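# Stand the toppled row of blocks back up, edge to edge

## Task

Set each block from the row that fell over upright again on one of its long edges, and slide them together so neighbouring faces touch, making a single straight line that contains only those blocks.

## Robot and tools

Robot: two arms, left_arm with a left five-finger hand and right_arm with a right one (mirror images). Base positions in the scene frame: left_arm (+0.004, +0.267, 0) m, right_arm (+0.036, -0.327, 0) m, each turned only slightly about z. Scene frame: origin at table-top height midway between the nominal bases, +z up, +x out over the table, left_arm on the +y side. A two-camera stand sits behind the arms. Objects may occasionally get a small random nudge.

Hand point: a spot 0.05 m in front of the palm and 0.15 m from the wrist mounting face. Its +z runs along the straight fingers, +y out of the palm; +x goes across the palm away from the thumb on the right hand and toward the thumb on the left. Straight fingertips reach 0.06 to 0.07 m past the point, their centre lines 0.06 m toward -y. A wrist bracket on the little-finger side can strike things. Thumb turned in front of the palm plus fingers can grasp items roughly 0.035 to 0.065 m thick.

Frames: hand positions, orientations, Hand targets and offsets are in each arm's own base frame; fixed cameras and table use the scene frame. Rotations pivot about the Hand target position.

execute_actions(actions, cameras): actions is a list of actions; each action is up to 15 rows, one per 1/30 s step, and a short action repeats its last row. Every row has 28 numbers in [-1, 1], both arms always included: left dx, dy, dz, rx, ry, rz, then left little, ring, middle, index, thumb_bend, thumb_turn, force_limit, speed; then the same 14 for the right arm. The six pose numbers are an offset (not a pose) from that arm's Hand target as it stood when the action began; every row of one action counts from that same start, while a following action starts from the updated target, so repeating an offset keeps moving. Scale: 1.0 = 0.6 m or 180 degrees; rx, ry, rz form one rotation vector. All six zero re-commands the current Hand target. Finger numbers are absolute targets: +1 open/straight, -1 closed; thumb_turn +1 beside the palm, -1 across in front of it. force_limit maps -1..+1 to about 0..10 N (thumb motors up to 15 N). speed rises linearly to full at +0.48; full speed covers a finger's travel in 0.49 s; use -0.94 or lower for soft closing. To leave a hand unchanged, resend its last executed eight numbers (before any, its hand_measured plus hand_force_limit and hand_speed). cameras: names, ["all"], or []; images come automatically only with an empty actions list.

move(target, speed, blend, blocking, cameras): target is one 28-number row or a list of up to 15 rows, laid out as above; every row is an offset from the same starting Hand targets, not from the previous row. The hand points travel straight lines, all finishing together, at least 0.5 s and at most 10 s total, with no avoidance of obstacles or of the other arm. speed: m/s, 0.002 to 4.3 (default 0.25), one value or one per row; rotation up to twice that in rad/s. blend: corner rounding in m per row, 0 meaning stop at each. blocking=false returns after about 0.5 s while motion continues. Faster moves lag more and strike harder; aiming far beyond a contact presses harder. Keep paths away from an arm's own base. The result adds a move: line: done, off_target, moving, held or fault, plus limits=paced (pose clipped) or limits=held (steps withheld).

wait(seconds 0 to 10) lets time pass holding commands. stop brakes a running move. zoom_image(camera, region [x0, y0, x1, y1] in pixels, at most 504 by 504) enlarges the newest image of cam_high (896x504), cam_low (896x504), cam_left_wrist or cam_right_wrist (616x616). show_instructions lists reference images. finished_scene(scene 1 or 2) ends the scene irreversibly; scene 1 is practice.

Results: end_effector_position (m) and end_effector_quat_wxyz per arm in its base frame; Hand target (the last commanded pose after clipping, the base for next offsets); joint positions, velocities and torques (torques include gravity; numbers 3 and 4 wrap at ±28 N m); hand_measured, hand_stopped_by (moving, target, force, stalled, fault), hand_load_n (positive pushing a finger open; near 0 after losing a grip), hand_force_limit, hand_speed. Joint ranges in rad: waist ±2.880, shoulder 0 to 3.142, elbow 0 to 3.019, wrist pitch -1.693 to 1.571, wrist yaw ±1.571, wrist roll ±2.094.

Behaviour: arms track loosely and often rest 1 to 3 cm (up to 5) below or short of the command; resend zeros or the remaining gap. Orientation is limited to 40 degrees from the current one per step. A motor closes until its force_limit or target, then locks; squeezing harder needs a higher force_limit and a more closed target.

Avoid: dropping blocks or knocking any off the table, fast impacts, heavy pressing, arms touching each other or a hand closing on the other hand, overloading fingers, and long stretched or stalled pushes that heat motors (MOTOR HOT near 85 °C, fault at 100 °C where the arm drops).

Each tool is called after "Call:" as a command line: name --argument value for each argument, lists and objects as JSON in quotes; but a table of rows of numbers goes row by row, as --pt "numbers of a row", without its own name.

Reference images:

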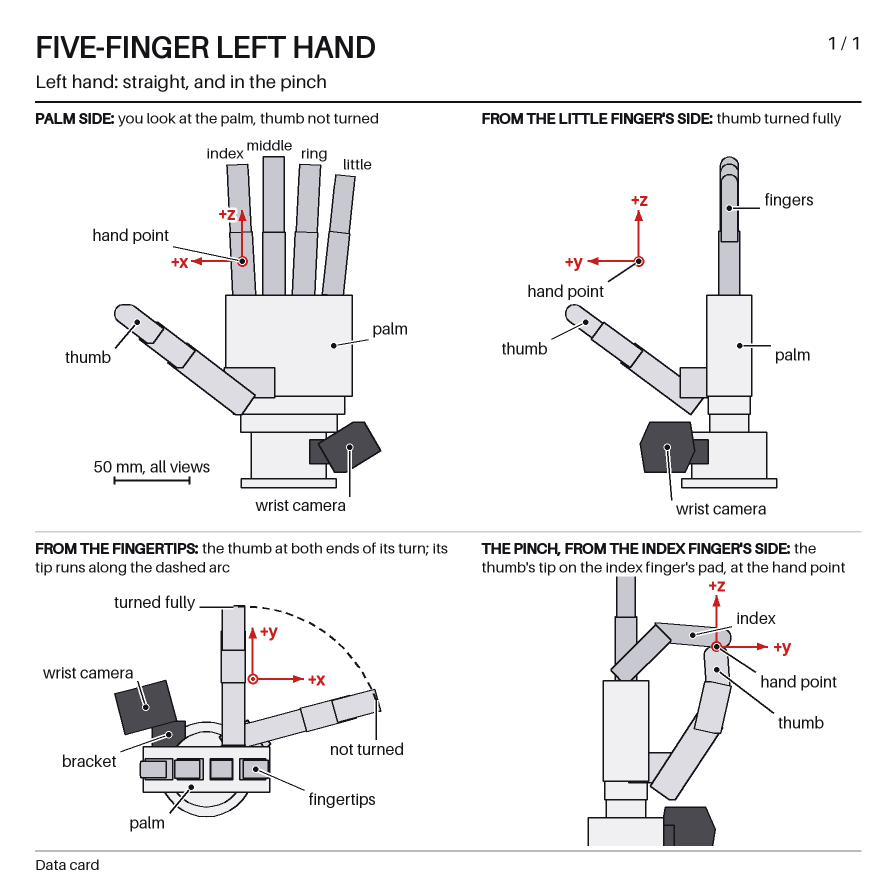

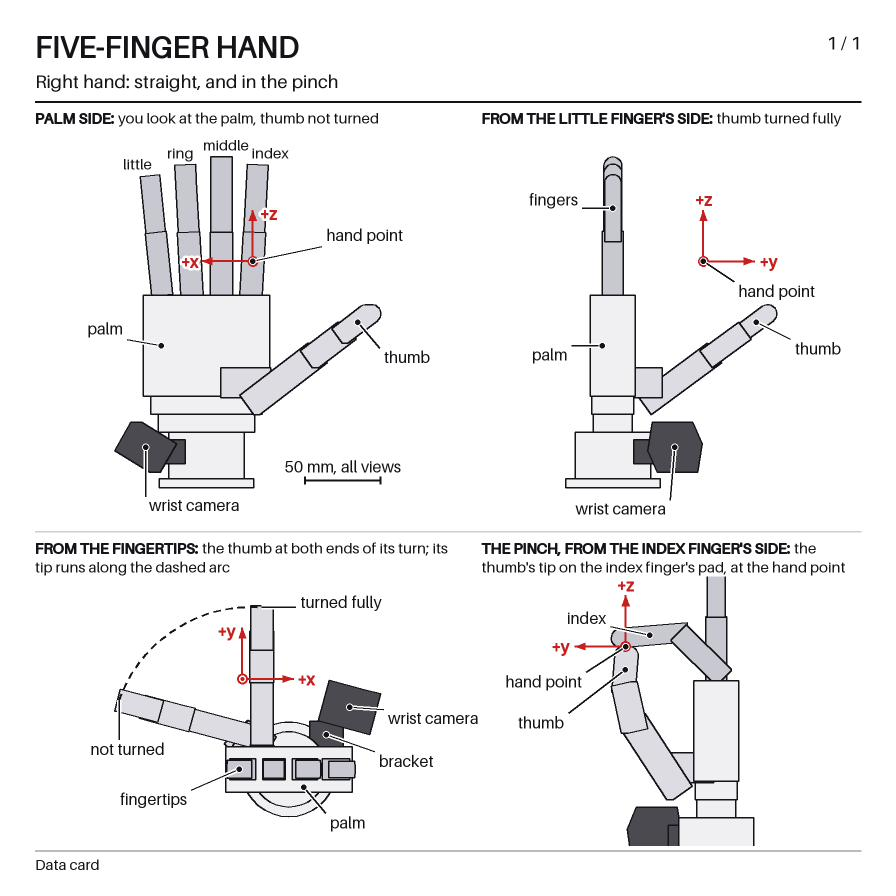

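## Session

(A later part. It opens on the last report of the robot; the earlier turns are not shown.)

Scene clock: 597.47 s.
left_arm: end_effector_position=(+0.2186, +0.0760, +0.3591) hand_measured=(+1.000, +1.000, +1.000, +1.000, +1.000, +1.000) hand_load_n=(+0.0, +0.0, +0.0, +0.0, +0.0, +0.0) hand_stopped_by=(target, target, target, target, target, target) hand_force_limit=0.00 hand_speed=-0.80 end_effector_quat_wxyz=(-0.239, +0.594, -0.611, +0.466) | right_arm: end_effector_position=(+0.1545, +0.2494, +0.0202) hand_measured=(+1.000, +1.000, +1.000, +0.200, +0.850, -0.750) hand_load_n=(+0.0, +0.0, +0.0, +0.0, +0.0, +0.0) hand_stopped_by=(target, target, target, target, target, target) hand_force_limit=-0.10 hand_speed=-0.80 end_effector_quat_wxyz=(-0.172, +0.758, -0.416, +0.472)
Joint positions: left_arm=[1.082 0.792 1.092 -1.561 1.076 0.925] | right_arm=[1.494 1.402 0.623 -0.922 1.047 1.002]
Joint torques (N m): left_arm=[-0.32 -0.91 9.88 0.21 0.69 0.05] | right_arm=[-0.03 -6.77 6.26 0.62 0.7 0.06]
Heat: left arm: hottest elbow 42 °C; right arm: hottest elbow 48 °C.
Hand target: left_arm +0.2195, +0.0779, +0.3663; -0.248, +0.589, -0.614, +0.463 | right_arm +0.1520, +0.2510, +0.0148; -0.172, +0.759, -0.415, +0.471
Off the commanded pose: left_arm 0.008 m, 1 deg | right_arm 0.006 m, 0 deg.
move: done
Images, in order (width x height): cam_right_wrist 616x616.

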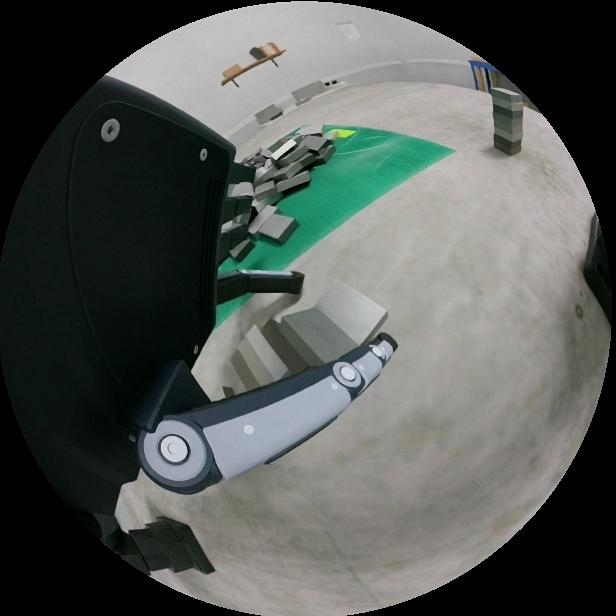

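Call:
move --target '[0,0,0,0,0,0,1,1,1,1,1,1,0,-0.8,0.001,0.0167,0.002,0,0,0,1,1,1,0.2,0.85,-0.75,-0.1,-0.8]' --speed 0.04 --cameras '["cam_right_wrist"]'

Call:
zoom_image --camera "cam_right_wrist" --region '[240, 230, 430, 390]'

Scene clock: 608.17 s.
left_arm: end_effector_position=(+0.2186, +0.0760, +0.3591) hand_measured=(+1.000, +1.000, +1.000, +1.000, +1.000, +1.000) hand_load_n=(+0.0, +0.0, +0.0, +0.0, +0.0, -0.5) hand_stopped_by=(target, target, target, target, target, target) hand_force_limit=0.00 hand_speed=-0.80 end_effector_quat_wxyz=(-0.239, +0.594, -0.611, +0.466) | right_arm: end_effector_position=(+0.1544, +0.2479, +0.0167) hand_measured=(+1.000, +1.000, +1.000, +0.200, +0.850, -0.750) hand_load_n=(+0.0, +0.0, +0.0, +0.0, +0.0, +0.5) hand_stopped_by=(target, target, target, target, target, target) hand_force_limit=-0.10 hand_speed=-0.80 end_effector_quat_wxyz=(-0.167, +0.760, -0.412, +0.475)
Joint positions: left_arm=[1.082 0.792 1.092 -1.561 1.076 0.925] | right_arm=[1.495 1.417 0.623 -0.922 1.048 1.003]
Joint torques (N m): left_arm=[-0.38 -0.85 9.89 0.2 0.69 0.05] | right_arm=[-0.15 -7.06 8.77 0.32 0.62 0.03]
Heat: left arm: hottest elbow 42 °C; right arm: hottest elbow 46 °C.
Hand target: left_arm +0.2195, +0.0779, +0.3663; -0.248, +0.589, -0.614, +0.463 | right_arm +0.1527, +0.2610, +0.0161; -0.172, +0.759, -0.415, +0.471
Off the commanded pose: left_arm 0.008 m, 1 deg | right_arm 0.013 m, 1 deg.
move: off_target (right_arm)
Images, in order (width x height): cam_right_wrist 616x616.

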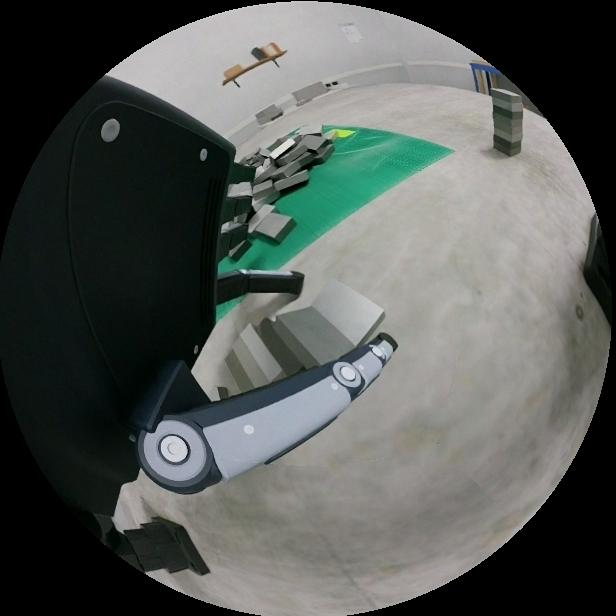

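Scaled by 2.653 from the camera's 616x616 image, which has a finer 880x880 frame.

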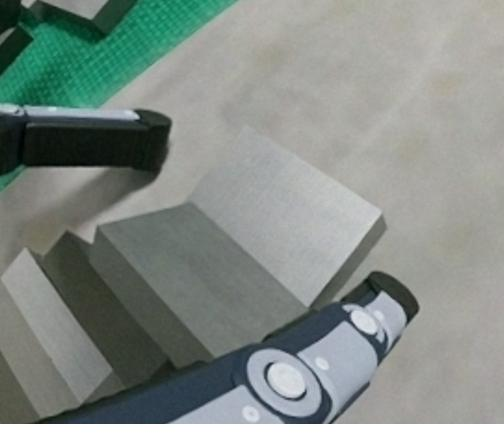

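Call:
move --pt "0 0 0 0 0 0 1 1 1 1 1 1 0 -0.8 0.003 0.012 0.025 0 0 0 1 1 1 0.2 0.85 -0.75 -0.1 -0.8" --pt "0 0 0 0 0 0 1 1 1 1 1 1 0 -0.8 0.002 0.004 0.002 0 0 0 1 1 1 0.2 0.85 -0.75 -0.1 -0.8" --speed 0.05 --cameras '["cam_right_wrist"]'

Call:
zoom_image --camera "cam_right_wrist" --region '[240, 230, 430, 390]'

Scene clock: 613.07 s.
left_arm: end_effector_position=(+0.2186, +0.0760, +0.3591) hand_measured=(+1.000, +1.000, +1.000, +1.000, +1.000, +1.000) hand_load_n=(+0.0, +0.0, +0.0, +0.0, +0.0, +0.0) hand_stopped_by=(target, target, target, target, target, target) hand_force_limit=0.00 hand_speed=-0.80 end_effector_quat_wxyz=(-0.239, +0.594, -0.611, +0.466) | right_arm: end_effector_position=(+0.1547, +0.2568, +0.0205) hand_measured=(+1.000, +1.000, +1.000, +0.200, +0.850, -0.750) hand_load_n=(+0.0, +0.0, +0.0, +0.0, +0.5, +0.0) hand_stopped_by=(target, target, target, target, target, target) hand_force_limit=-0.10 hand_speed=-0.80 end_effector_quat_wxyz=(-0.169, +0.759, -0.414, +0.473)
Joint positions: left_arm=[1.082 0.792 1.092 -1.561 1.076 0.925] | right_arm=[1.495 1.425 0.647 -0.932 1.046 1.003]
Joint torques (N m): left_arm=[-0.32 -0.91 9.88 0.2 0.7 0.05] | right_arm=[-0.85 -7.18 7.31 0.91 0.74 0.02]
Heat: left arm: hottest elbow 42 °C; right arm: hottest elbow 46 °C.
Hand target: left_arm +0.2195, +0.0779, +0.3663; -0.248, +0.589, -0.614, +0.463 | right_arm +0.1538, +0.2635, +0.0173; -0.172, +0.759, -0.415, +0.471
Off the commanded pose: left_arm 0.008 m, 1 deg | right_arm 0.007 m, 0 deg.
move: done
Images, in order (width x height): cam_right_wrist 616x616.

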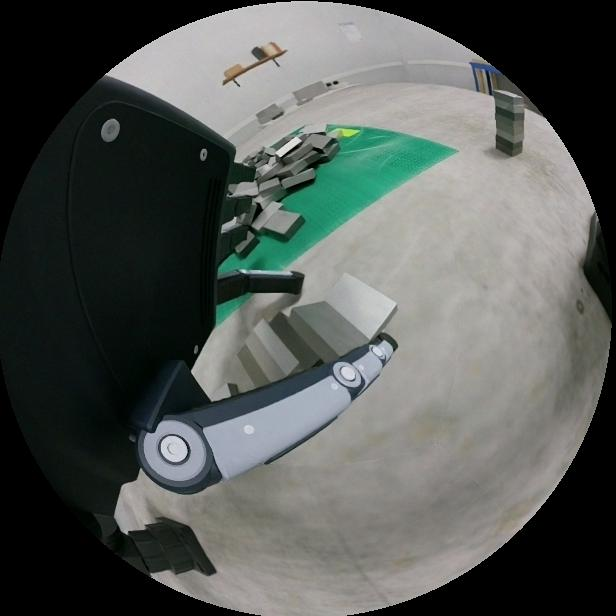

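Scaled by 2.653 from the camera's 616x616 image, which has a finer 880x880 frame.

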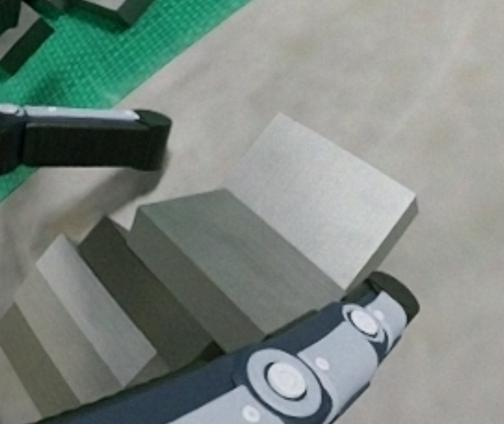

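Call:
move --pt "0 0 0 0 0 0 1 1 1 1 1 1 0 -0.8 0.001 -0.003 -0.0045 0 0 0 1 1 1 0.2 0.85 -0.75 -0.1 -0.8" --pt "0 0 0 0 0 0 1 1 1 1 1 1 0 -0.8 0.001 -0.003 -0.0045 0 0 0 1 1 1 -0.4 0.85 -0.75 -0.1 -0.9" --speed 0.03 --cameras '["cam_right_wrist"]'

Call:
zoom_image --camera "cam_right_wrist" --region '[240, 230, 430, 390]'

Scene clock: 622.20 s.
left_arm: end_effector_position=(+0.2186, +0.0760, +0.3591) hand_measured=(+1.000, +1.000, +1.000, +1.000, +1.000, +1.000) hand_load_n=(+0.0, +0.0, +0.0, +0.0, +0.0, +0.0) hand_stopped_by=(target, target, target, target, target, target) hand_force_limit=0.00 hand_speed=-0.80 end_effector_quat_wxyz=(-0.239, +0.594, -0.611, +0.466) | right_arm: end_effector_position=(+0.1550, +0.2601, +0.0193) hand_measured=(+1.000, +1.000, +1.000, -0.162, +0.852, -0.750) hand_load_n=(+0.0, +0.5, +0.0, +5.0, +5.0, -0.5) hand_stopped_by=(target, target, target, force, target, target) hand_force_limit=-0.10 hand_speed=-0.90 end_effector_quat_wxyz=(-0.174, +0.758, -0.417, +0.470)
Joint positions: left_arm=[1.082 0.792 1.092 -1.561 1.076 0.925] | right_arm=[1.495 1.428 0.647 -0.916 1.046 1.003]
Joint torques (N m): left_arm=[-0.38 -0.85 9.89 0.21 0.69 0.06] | right_arm=[-0.85 -8 6.68 0.68 0.72 -0.07]
Heat: left arm: hottest elbow 42 °C; right arm: hottest elbow 45 °C.
Hand target: left_arm +0.2195, +0.0779, +0.3663; -0.248, +0.589, -0.614, +0.463 | right_arm +0.1545, +0.2617, +0.0146; -0.172, +0.759, -0.415, +0.471
Off the commanded pose: left_arm 0.008 m, 1 deg | right_arm 0.005 m, 0 deg.
move: done
Images, in order (width x height): cam_right_wrist 616x616.

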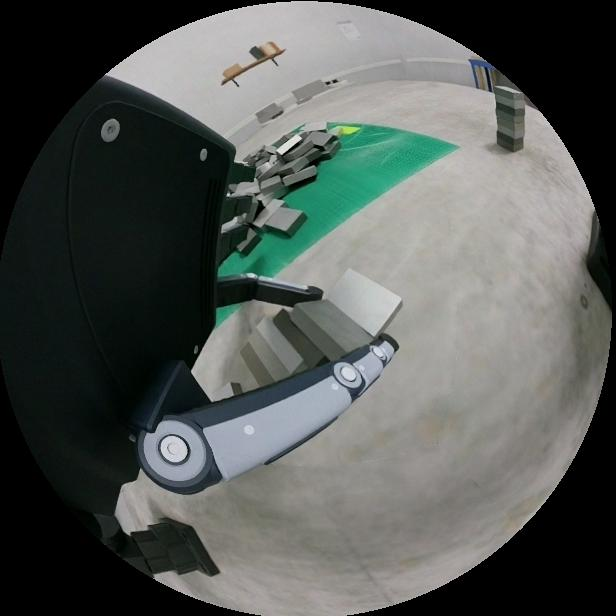

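Scaled by 2.653 from the camera's 616x616 image, which has a finer 880x880 frame.

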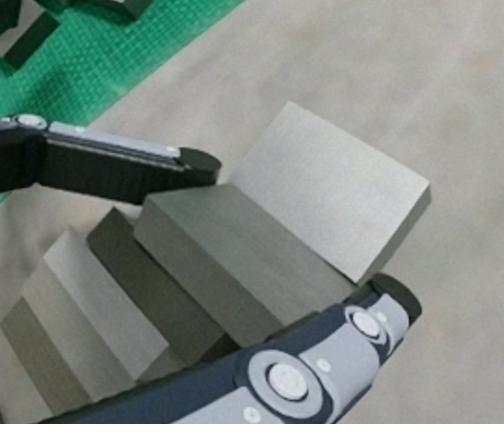

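Call:
move --target '[0,0,0,0,0,0,1,1,1,1,1,1,0,-0.8,-0.002,-0.019,0.002,0,0,0,1,1,1,0.2,0.85,-0.75,-0.1,-0.8]' --speed 0.03 --cameras '["cam_right_wrist"]'

Call:
zoom_image --camera "cam_right_wrist" --region '[240, 230, 430, 390]'

Scene clock: 651.30 s.
left_arm: end_effector_position=(+0.2186, +0.0760, +0.3591) hand_measured=(+1.000, +1.000, +1.000, +1.000, +1.000, +1.000) hand_load_n=(+0.0, +0.0, +0.0, +0.0, +0.0, -0.5) hand_stopped_by=(target, target, target, target, target, target) hand_force_limit=0.00 hand_speed=-0.80 end_effector_quat_wxyz=(-0.239, +0.594, -0.611, +0.466) | right_arm: end_effector_position=(+0.1538, +0.2519, +0.0163) hand_measured=(+1.000, +1.000, +1.000, +0.198, +0.850, -0.750) hand_load_n=(+0.0, +0.0, +0.0, -4.0, +0.0, +0.5) hand_stopped_by=(target, target, target, target, target, target) hand_force_limit=-0.10 hand_speed=-0.80 end_effector_quat_wxyz=(-0.169, +0.760, -0.413, +0.473)
Joint positions: left_arm=[1.082 0.792 1.092 -1.561 1.076 0.925] | right_arm=[1.497 1.422 0.628 -0.916 1.046 1.003]
Joint torques (N m): left_arm=[-0.38 -0.91 9.88 0.2 0.69 0.06] | right_arm=[-0.91 -9.88 5.72 0.59 0.73 -0.09]
Heat: left arm: hottest elbow 42 °C; right arm: hottest elbow 43 °C.
Hand target: left_arm +0.2195, +0.0779, +0.3663; -0.248, +0.589, -0.614, +0.463 | right_arm +0.1533, +0.2502, +0.0157; -0.171, +0.759, -0.415, +0.471
Off the commanded pose: left_arm 0.008 m, 1 deg | right_arm 0.002 m, 0 deg.
move: done
Images, in order (width x height): cam_right_wrist 616x616.

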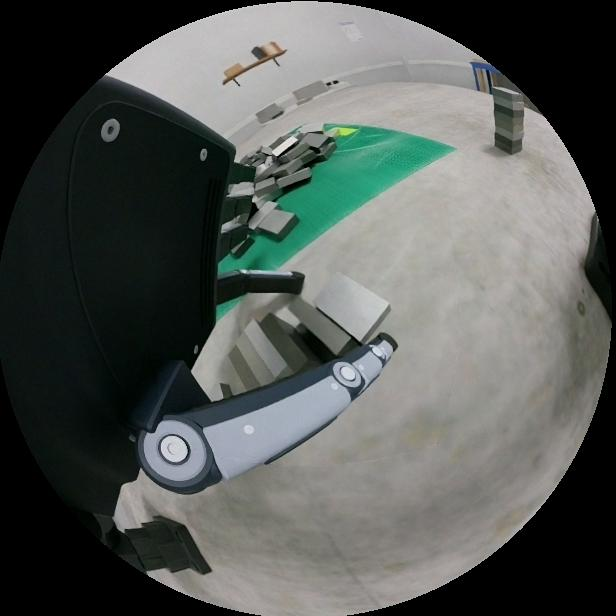

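Scaled by 2.653 from the camera's 616x616 image, which has a finer 880x880 frame.

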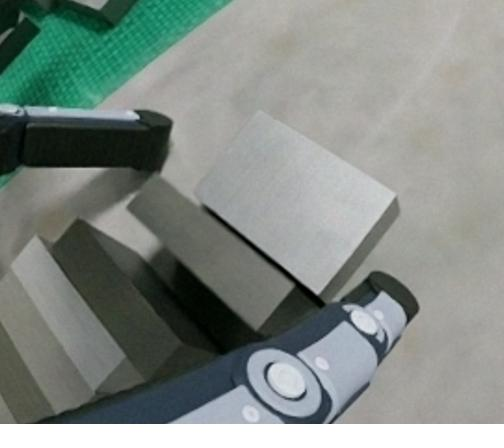

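Call:
move --pt "0 0 0 0 0 0 1 1 1 1 1 1 0 -0.8 0.002 -0.007 0.005 0 0 0 1 1 1 0.2 0.85 -0.75 -0.1 -0.8" --pt "0 0 0 0 0 0 1 1 1 1 1 1 0 -0.8 0.002 -0.007 0.005 0 0 0 1 1 1 -0.4 0.85 -0.75 -0.1 -0.9" --speed 0.03 --cameras '["cam_right_wrist"]'

Call:
zoom_image --camera "cam_right_wrist" --region '[240, 230, 430, 390]'

Scene clock: 663.20 s.
left_arm: end_effector_position=(+0.2186, +0.0760, +0.3591) hand_measured=(+1.000, +1.000, +1.000, +1.000, +1.000, +1.000) hand_load_n=(+0.0, +0.0, +0.0, +0.0, +0.0, -0.5) hand_stopped_by=(target, target, target, target, target, target) hand_force_limit=0.00 hand_speed=-0.80 end_effector_quat_wxyz=(-0.239, +0.594, -0.611, +0.466) | right_arm: end_effector_position=(+0.1536, +0.2460, +0.0160) hand_measured=(+1.000, +1.000, +1.000, -0.152, +0.852, -0.750) hand_load_n=(+0.0, +0.0, +0.0, +5.0, +4.0, -0.5) hand_stopped_by=(target, target, target, force, target, target) hand_force_limit=-0.10 hand_speed=-0.90 end_effector_quat_wxyz=(-0.169, +0.760, -0.412, +0.474)
Joint positions: left_arm=[1.082 0.792 1.092 -1.561 1.076 0.925] | right_arm=[1.497 1.411 0.614 -0.916 1.048 1.003]
Joint torques (N m): left_arm=[-0.32 -0.91 9.89 0.21 0.69 0.05] | right_arm=[-1.14 -10.46 6.27 0.23 0.65 -0.21]
Heat: left arm: hottest elbow 42 °C; right arm: hottest elbow 42 °C.
Hand target: left_arm +0.2195, +0.0779, +0.3663; -0.248, +0.589, -0.614, +0.463 | right_arm +0.1545, +0.2460, +0.0188; -0.172, +0.759, -0.415, +0.471
Off the commanded pose: left_arm 0.008 m, 1 deg | right_arm 0.003 m, 1 deg.
move: done
Images, in order (width x height): cam_right_wrist 616x616.

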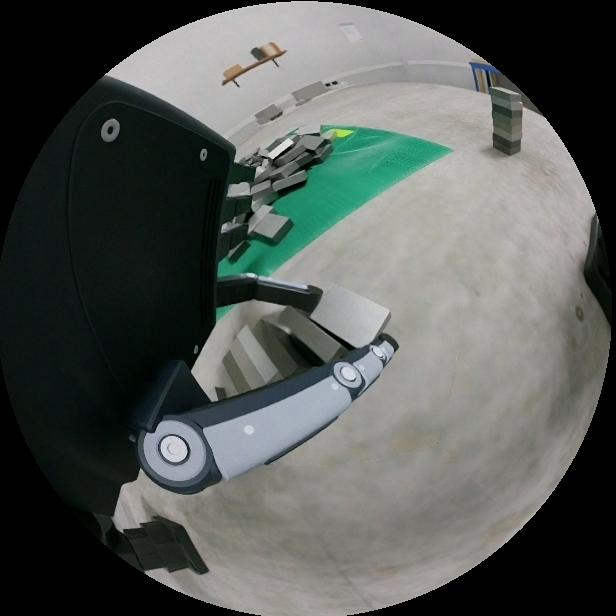

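Scaled by 2.653 from the camera's 616x616 image, which has a finer 880x880 frame.

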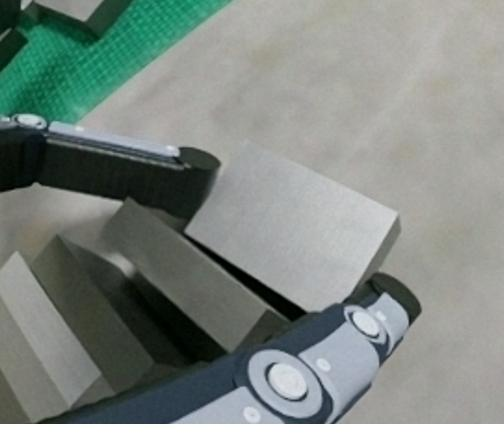

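Call:
move --pt "0 0 0 0 0 0 1 1 1 1 1 1 0 -0.8 0.003 -0.015 0.045 0 0 0 1 1 1 -0.4 0.85 -0.75 -0.1 -0.9" --pt "0 0 0 0 0 0 1 1 1 1 1 1 0 -0.8 0.015 -0.06 0.16 0 0 0 1 1 1 -0.4 0.85 -0.75 -0.1 -0.9" --speed '[0.04,0.08]' --blend '[0.01,0]' --cameras '["cam_right_wrist","cam_high"]'

Call:
zoom_image --camera "cam_right_wrist" --region '[240, 230, 430, 390]'

Call:
zoom_image --camera "cam_high" --region '[560, 190, 640, 270]'

Scene clock: 672.43 s.
left_arm: end_effector_position=(+0.2186, +0.0760, +0.3591) hand_measured=(+1.000, +1.000, +1.000, +1.000, +1.000, +1.000) hand_load_n=(-0.5, +0.0, +0.0, +0.0, +0.0, +0.0) hand_stopped_by=(target, target, target, target, target, target) hand_force_limit=0.00 hand_speed=-0.80 end_effector_quat_wxyz=(-0.239, +0.594, -0.611, +0.466) | right_arm: end_effector_position=(+0.1597, +0.1951, +0.0956) hand_measured=(+1.000, +1.000, +1.000, -0.152, +0.852, -0.750) hand_load_n=(+0.0, +0.0, +0.0, +3.0, +3.0, +0.0) hand_stopped_by=(target, target, target, force, target, target) hand_force_limit=-0.10 hand_speed=-0.90 end_effector_quat_wxyz=(-0.155, +0.764, -0.406, +0.477)
Joint positions: left_arm=[1.082 0.792 1.092 -1.561 1.076 0.925] | right_arm=[1.452 1.093 0.614 -1.188 1.048 0.913]
Joint torques (N m): left_arm=[-0.32 -0.91 9.89 0.2 0.69 0.05] | right_arm=[-1.67 -7.18 12.04 -0.1 0.84 -0.25]
Heat: left arm: hottest elbow 42 °C; right arm: hottest elbow 42 °C.
Hand target: left_arm +0.2195, +0.0779, +0.3663; -0.248, +0.589, -0.614, +0.463 | right_arm +0.1634, +0.2100, +0.1148; -0.172, +0.759, -0.415, +0.471
Off the commanded pose: left_arm 0.008 m, 1 deg | right_arm 0.025 m, 2 deg.
move: off_target (right_arm)
Images, in order (width x height): cam_high 896x504, cam_right_wrist 616x616.

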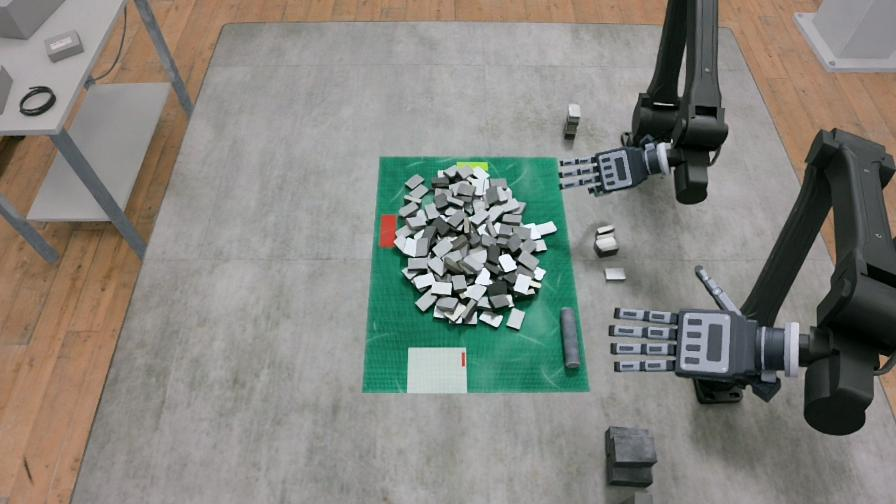

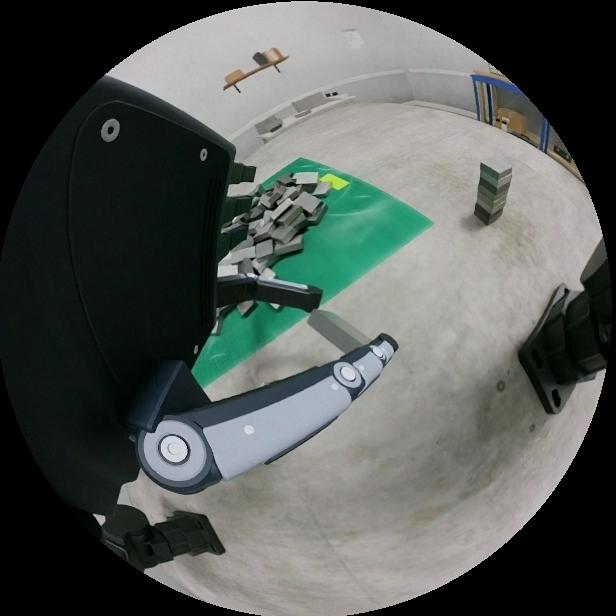

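Scaled by 2.653 from the camera's 616x616 image, which has a finer 880x880 frame.

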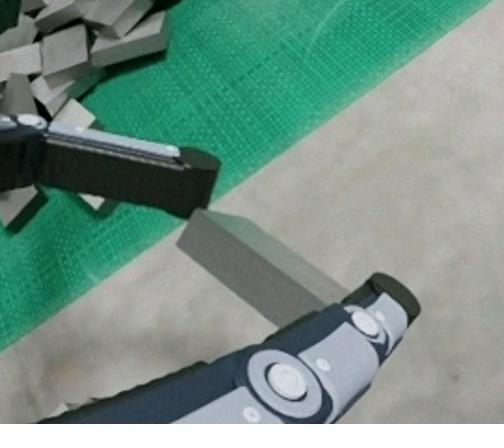

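Scaled by 6.300 from the camera's 896x504 image, which has a finer 1280x720 frame.

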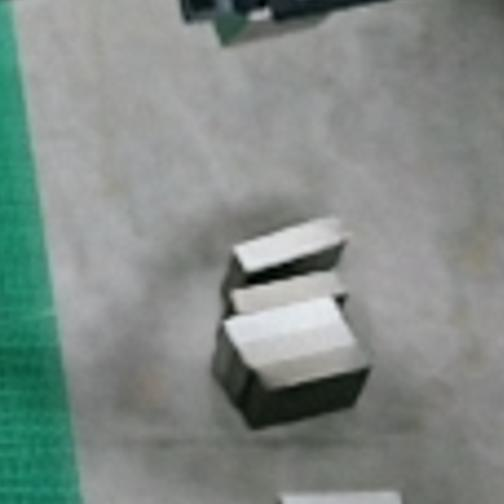

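Call:
zoom_image --camera "cam_right_wrist" --region '[290, 290, 390, 370]'

Call:
zoom_image --camera "cam_high" --region '[575, 160, 635, 210]'

Scaled by 5.040 from the camera's 616x616 image, which has a finer 880x880 frame.

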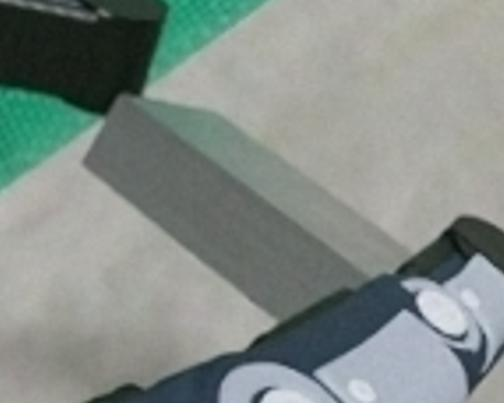

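Scaled by 8.400 from the camera's 896x504 image, which has a finer 1280x720 frame.

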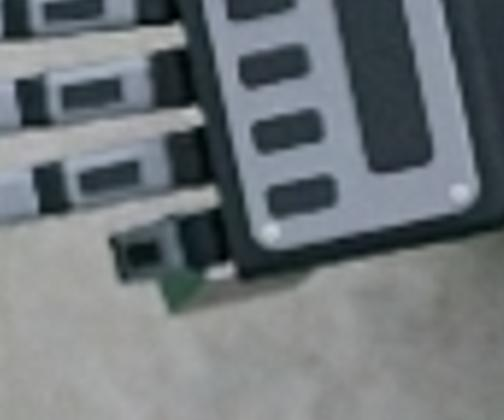

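Call:
move --target '[0,0,0,0,0,0,1,1,1,1,1,1,0,-0.8,-0.006,0.022,-0.09,0.1072,0.0291,0,1,1,1,-0.4,0.85,-0.75,-0.1,-0.9]' --speed 0.08 --cameras '["cam_right_wrist","cam_high"]'

Call:
zoom_image --camera "cam_right_wrist" --region '[230, 280, 390, 400]'

Call:
zoom_image --camera "cam_high" --region '[575, 190, 635, 250]'

Scene clock: 749.20 s.
left_arm: end_effector_position=(+0.2186, +0.0760, +0.3591) hand_measured=(+1.000, +1.000, +1.000, +1.000, +1.000, +1.000) hand_load_n=(+0.0, +0.0, +0.0, +0.0, +0.0, +0.0) hand_stopped_by=(target, target, target, target, target, target) hand_force_limit=0.00 hand_speed=-0.80 end_effector_quat_wxyz=(-0.239, +0.594, -0.611, +0.466) | right_arm: end_effector_position=(+0.1570, +0.2198, +0.0554) hand_measured=(+1.000, +1.000, +1.000, -0.152, +0.852, -0.750) hand_load_n=(+0.0, +0.0, +0.0, +3.0, +3.0, +0.0) hand_stopped_by=(target, target, target, force, target, target) hand_force_limit=-0.10 hand_speed=-0.90 end_effector_quat_wxyz=(-0.267, +0.745, -0.491, +0.364)
Joint positions: left_arm=[1.082 0.792 1.092 -1.561 1.076 0.925] | right_arm=[1.377 0.93 0.44 -0.763 0.897 0.818]
Joint torques (N m): left_arm=[-0.32 -0.85 9.89 0.21 0.69 0.05] | right_arm=[-2.14 -5.3 8.9 1.42 0.61 -0.15]
Heat: left arm: hottest elbow 42 °C; right arm: hottest elbow 50 °C.
Hand target: left_arm +0.2195, +0.0779, +0.3663; -0.248, +0.589, -0.614, +0.463 | right_arm +0.1599, +0.2232, +0.0607; -0.277, +0.740, -0.495, +0.360
Off the commanded pose: left_arm 0.008 m, 1 deg | right_arm 0.007 m, 1 deg.
move: done
Images, in order (width x height): cam_high 896x504, cam_right_wrist 616x616.

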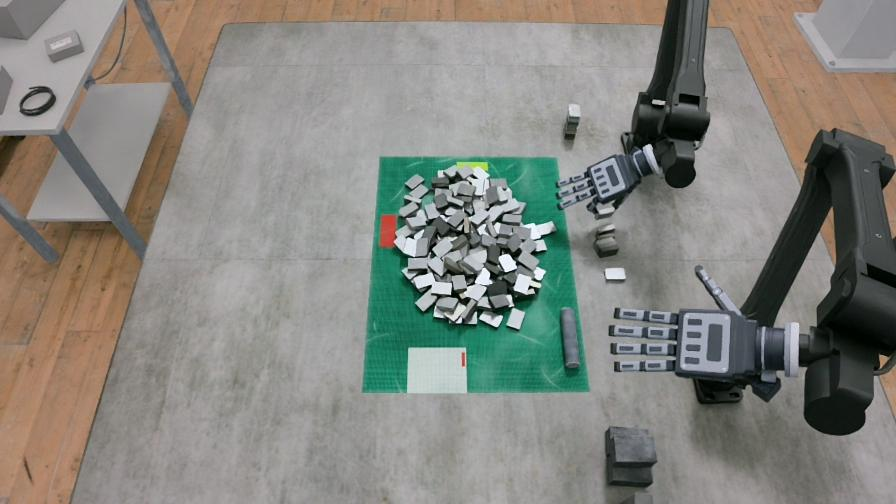

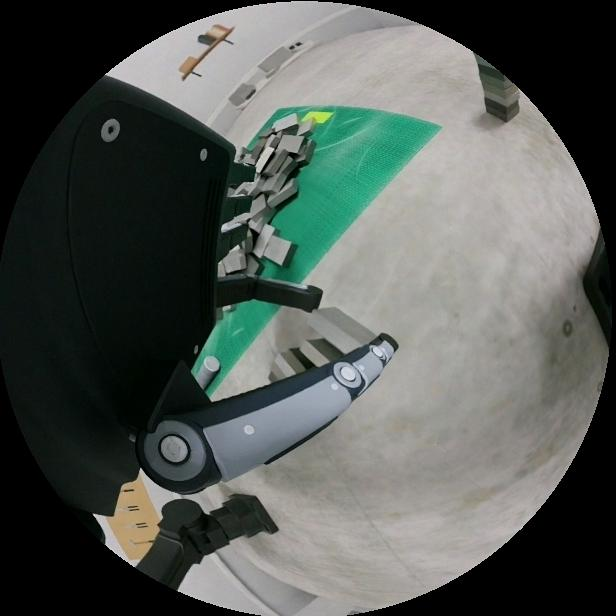

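Scaled by 3.150 from the camera's 616x616 image, which has a finer 880x880 frame.

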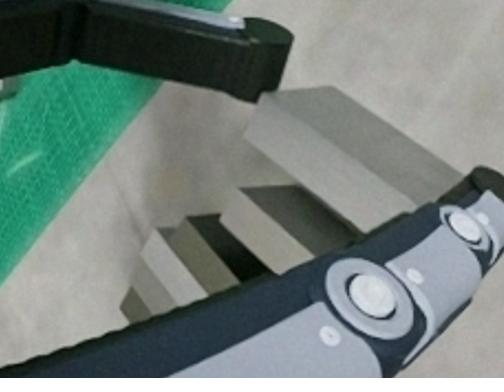

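Scaled by 8.400 from the camera's 896x504 image, which has a finer 1280x720 frame.

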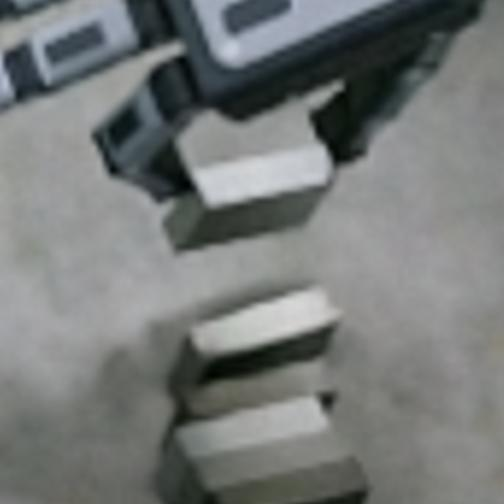

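Call:
move --target '[0,0,0,0,0,0,1,1,1,1,1,1,0,-0.8,0.0095,0.023,-0.046,0,0,0,1,1,1,-0.4,0.85,-0.75,-0.1,-0.9]' --speed 0.05 --cameras '["cam_right_wrist","cam_high"]'

Call:
zoom_image --camera "cam_right_wrist" --region '[230, 280, 390, 400]'

Call:
zoom_image --camera "cam_high" --region '[575, 200, 635, 260]'

Scene clock: 772.03 s.
left_arm: end_effector_position=(+0.2186, +0.0760, +0.3591) hand_measured=(+1.000, +1.000, +1.000, +1.000, +1.000, +1.000) hand_load_n=(+0.0, +0.0, +0.0, +0.0, +0.5, +0.0) hand_stopped_by=(target, target, target, target, target, target) hand_force_limit=0.00 hand_speed=-0.80 end_effector_quat_wxyz=(-0.239, +0.594, -0.611, +0.466) | right_arm: end_effector_position=(+0.1631, +0.2361, +0.0354) hand_measured=(+1.000, +1.000, +1.000, -0.152, +0.852, -0.750) hand_load_n=(+0.0, +0.0, +0.0, +3.0, +3.0, -0.5) hand_stopped_by=(target, target, target, force, target, target) hand_force_limit=-0.10 hand_speed=-0.90 end_effector_quat_wxyz=(-0.280, +0.740, -0.496, +0.359)
Joint positions: left_arm=[1.082 0.792 1.092 -1.561 1.076 0.925] | right_arm=[1.364 1.017 0.417 -0.606 0.893 0.798]
Joint torques (N m): left_arm=[-0.38 -0.85 9.89 0.21 0.7 0.05] | right_arm=[-2.78 -3.31 8.34 1.43 0.56 -0.17]
Heat: left arm: hottest elbow 42 °C; right arm: hottest elbow 48 °C.
Hand target: left_arm +0.2195, +0.0779, +0.3663; -0.248, +0.589, -0.614, +0.463 | right_arm +0.1656, +0.2370, +0.0332; -0.277, +0.740, -0.495, +0.360
Off the commanded pose: left_arm 0.008 m, 1 deg | right_arm 0.003 m, 0 deg.
move: done
Images, in order (width x height): cam_high 896x504, cam_right_wrist 616x616.

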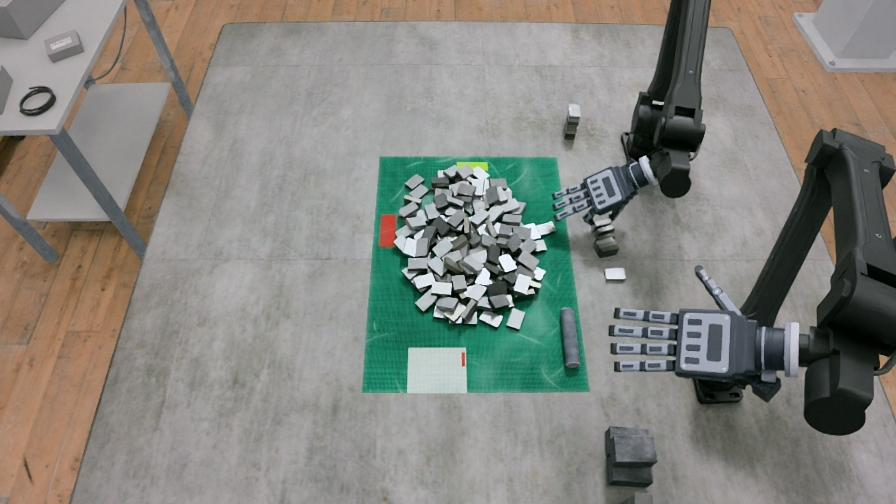

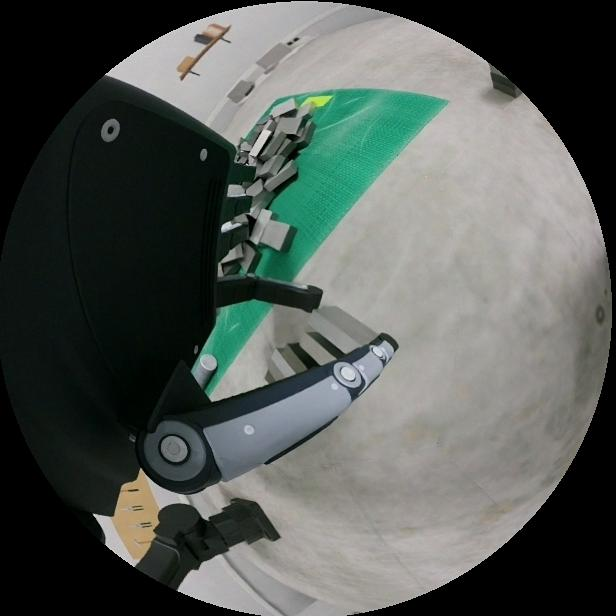

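Scaled by 3.150 from the camera's 616x616 image, which has a finer 880x880 frame.

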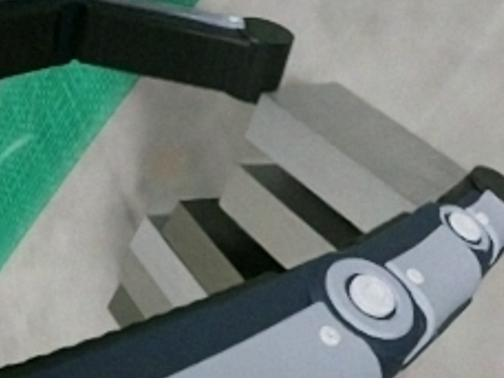

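Scaled by 8.400 from the camera's 896x504 image, which has a finer 1280x720 frame.

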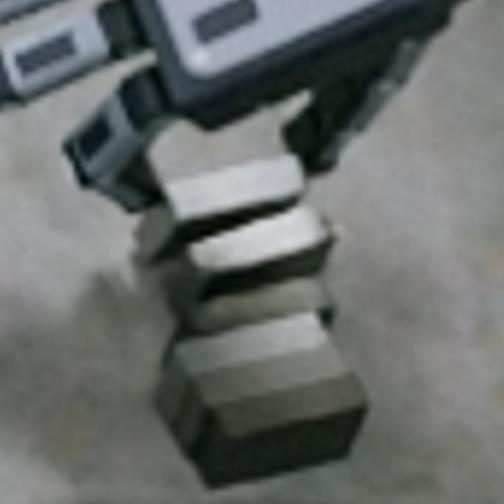

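Call:
move --pt "0 0 0 0 0 0 1 1 1 1 1 1 0 -0.8 -0.006 -0.0092 0 0 0 0 1 1 1 -0.4 0.85 -0.75 -0.1 -0.9" --pt "0 0 0 0 0 0 1 1 1 1 1 1 0 -0.8 -0.0075 -0.0092 -0.0128 0 0 0 1 1 1 -0.4 0.85 -0.75 -0.1 -0.9" --speed 0.03 --cameras '["cam_right_wrist","cam_high"]'

Call:
zoom_image --camera "cam_right_wrist" --region '[230, 280, 390, 400]'

Call:
zoom_image --camera "cam_high" --region '[575, 200, 635, 260]'

Scene clock: 787.40 s.
left_arm: end_effector_position=(+0.2186, +0.0760, +0.3591) hand_measured=(+1.000, +1.000, +1.000, +1.000, +1.000, +1.000) hand_load_n=(+0.0, +0.0, +0.0, +0.0, +0.0, -0.5) hand_stopped_by=(target, target, target, target, target, target) hand_force_limit=0.00 hand_speed=-0.80 end_effector_quat_wxyz=(-0.239, +0.594, -0.611, +0.466) | right_arm: end_effector_position=(+0.1627, +0.2313, +0.0307) hand_measured=(+1.000, +1.000, +1.000, -0.152, +0.852, -0.750) hand_load_n=(+0.0, +0.0, +0.0, +2.5, +3.5, -1.0) hand_stopped_by=(target, target, target, force, target, target) hand_force_limit=-0.10 hand_speed=-0.90 end_effector_quat_wxyz=(-0.278, +0.740, -0.495, +0.361)
Joint positions: left_arm=[1.082 0.792 1.092 -1.561 1.076 0.925] | right_arm=[1.364 1.017 0.402 -0.598 0.896 0.798]
Joint torques (N m): left_arm=[-0.38 -0.85 9.89 0.2 0.7 0.05] | right_arm=[-1.08 -2.32 7.6 1.5 0.64 0.04]
Heat: left arm: hottest elbow 42 °C; right arm: hottest elbow 47 °C.
Hand target: left_arm +0.2195, +0.0779, +0.3663; -0.248, +0.589, -0.614, +0.463 | right_arm +0.1611, +0.2315, +0.0255; -0.277, +0.740, -0.495, +0.360
Off the commanded pose: left_arm 0.008 m, 1 deg | right_arm 0.005 m, 0 deg.
move: done
Images, in order (width x height): cam_high 896x504, cam_right_wrist 616x616.

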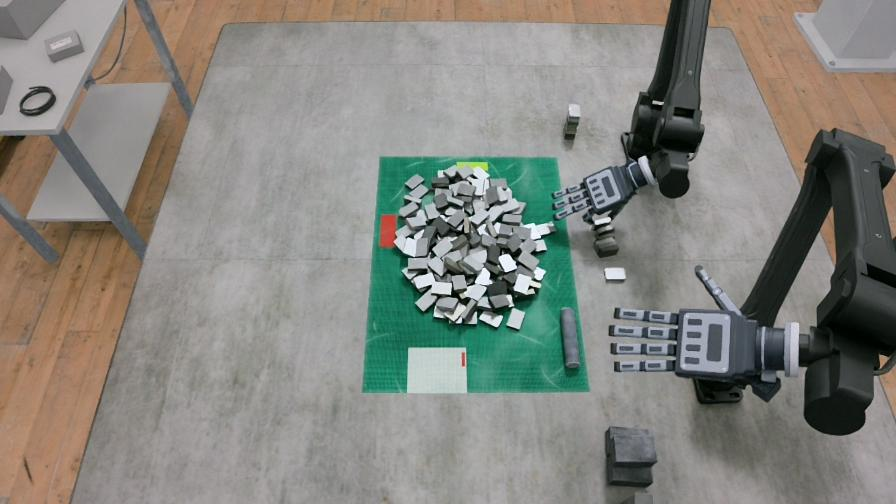

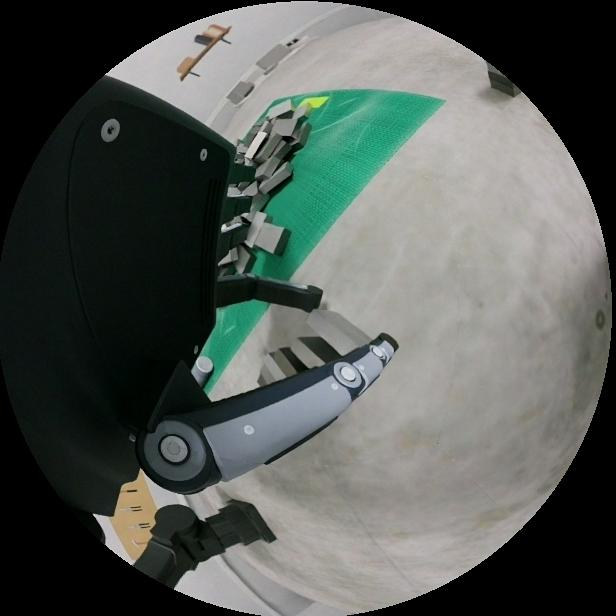

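Scaled by 3.150 from the camera's 616x616 image, which has a finer 880x880 frame.

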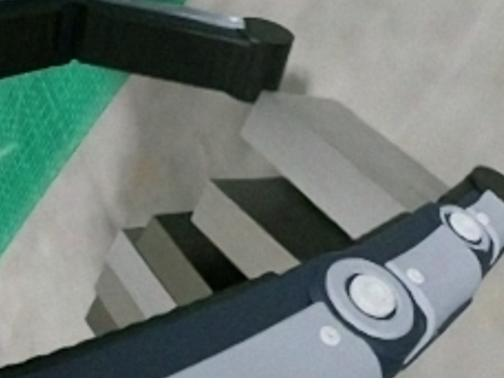

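Scaled by 8.400 from the camera's 896x504 image, which has a finer 1280x720 frame.

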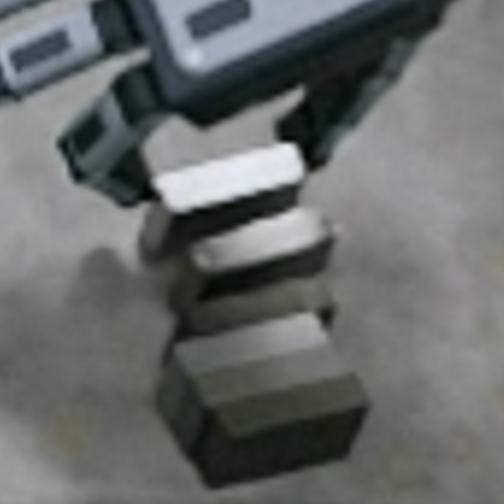

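Call:
move --target '[0,0,0,0,0,0,1,1,1,1,1,1,0,-0.8,-0.008,-0.001,-0.008,0,0,0,1,1,1,-0.4,0.85,-0.75,-0.1,-0.9]' --speed 0.03 --cameras '["cam_right_wrist","cam_high"]'

Call:
zoom_image --camera "cam_right_wrist" --region '[230, 280, 390, 400]'

Call:
zoom_image --camera "cam_high" --region '[575, 200, 635, 260]'

Scene clock: 796.87 s.
left_arm: end_effector_position=(+0.2186, +0.0760, +0.3591) hand_measured=(+1.000, +1.000, +1.000, +1.000, +1.000, +1.000) hand_load_n=(+0.0, +0.0, +0.0, +0.0, +0.0, +0.0) hand_stopped_by=(target, target, target, target, target, target) hand_force_limit=0.00 hand_speed=-0.80 end_effector_quat_wxyz=(-0.239, +0.594, -0.611, +0.466) | right_arm: end_effector_position=(+0.1608, +0.2323, +0.0298) hand_measured=(+1.000, +1.000, +1.000, -0.152, +0.852, -0.750) hand_load_n=(+0.0, +0.0, +0.0, +3.5, +3.0, -1.5) hand_stopped_by=(target, target, target, force, target, target) hand_force_limit=-0.10 hand_speed=-0.90 end_effector_quat_wxyz=(-0.283, +0.736, -0.497, +0.362)
Joint positions: left_arm=[1.082 0.792 1.092 -1.561 1.076 0.925] | right_arm=[1.379 1.021 0.398 -0.598 0.909 0.825]
Joint torques (N m): left_arm=[-0.32 -0.85 9.89 0.21 0.7 0.05] | right_arm=[-0.03 -2.49 7.27 1.18 0.42 0.09]
Heat: left arm: hottest elbow 42 °C; right arm: hottest elbow 45 °C.
Hand target: left_arm +0.2195, +0.0779, +0.3663; -0.248, +0.589, -0.614, +0.463 | right_arm +0.1563, +0.2310, +0.0207; -0.277, +0.740, -0.495, +0.360
Off the commanded pose: left_arm 0.008 m, 1 deg | right_arm 0.010 m, 1 deg.
move: done
Images, in order (width x height): cam_high 896x504, cam_right_wrist 616x616.

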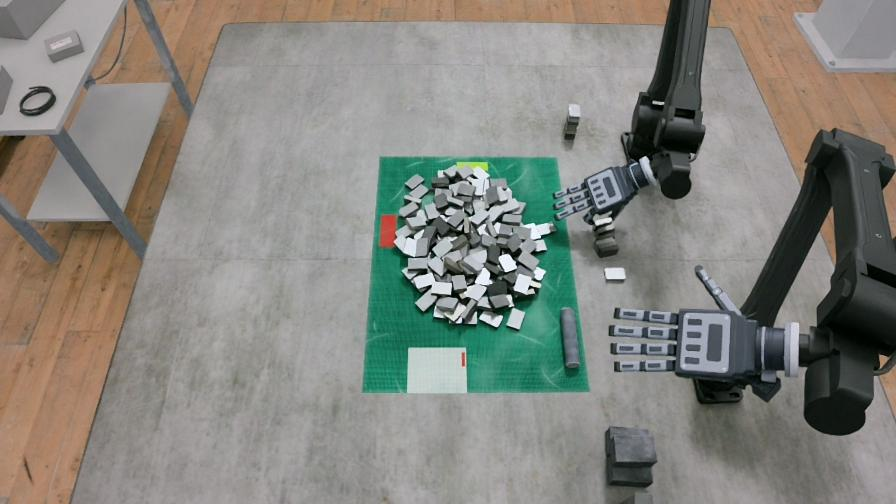

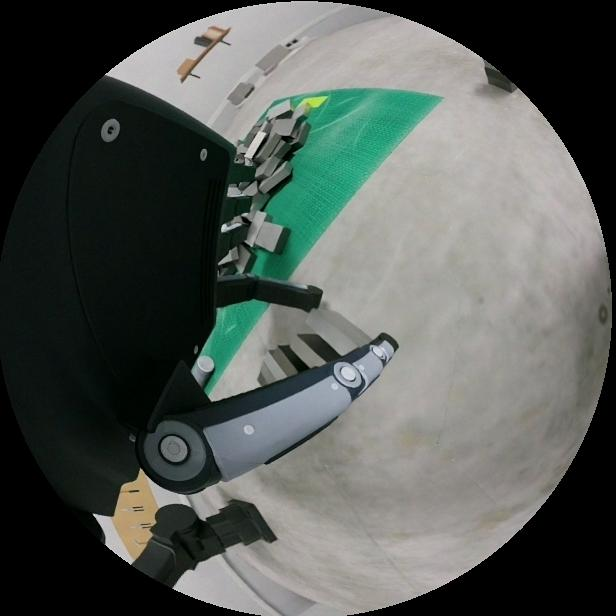

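Scaled by 3.150 from the camera's 616x616 image, which has a finer 880x880 frame.

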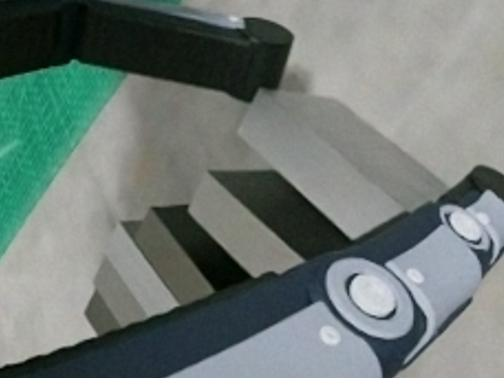

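Scaled by 8.400 from the camera's 896x504 image, which has a finer 1280x720 frame.

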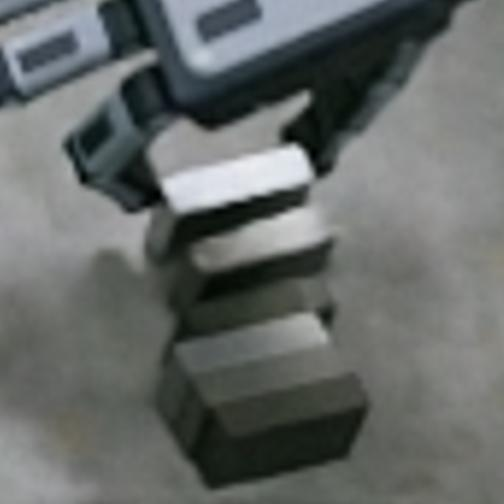

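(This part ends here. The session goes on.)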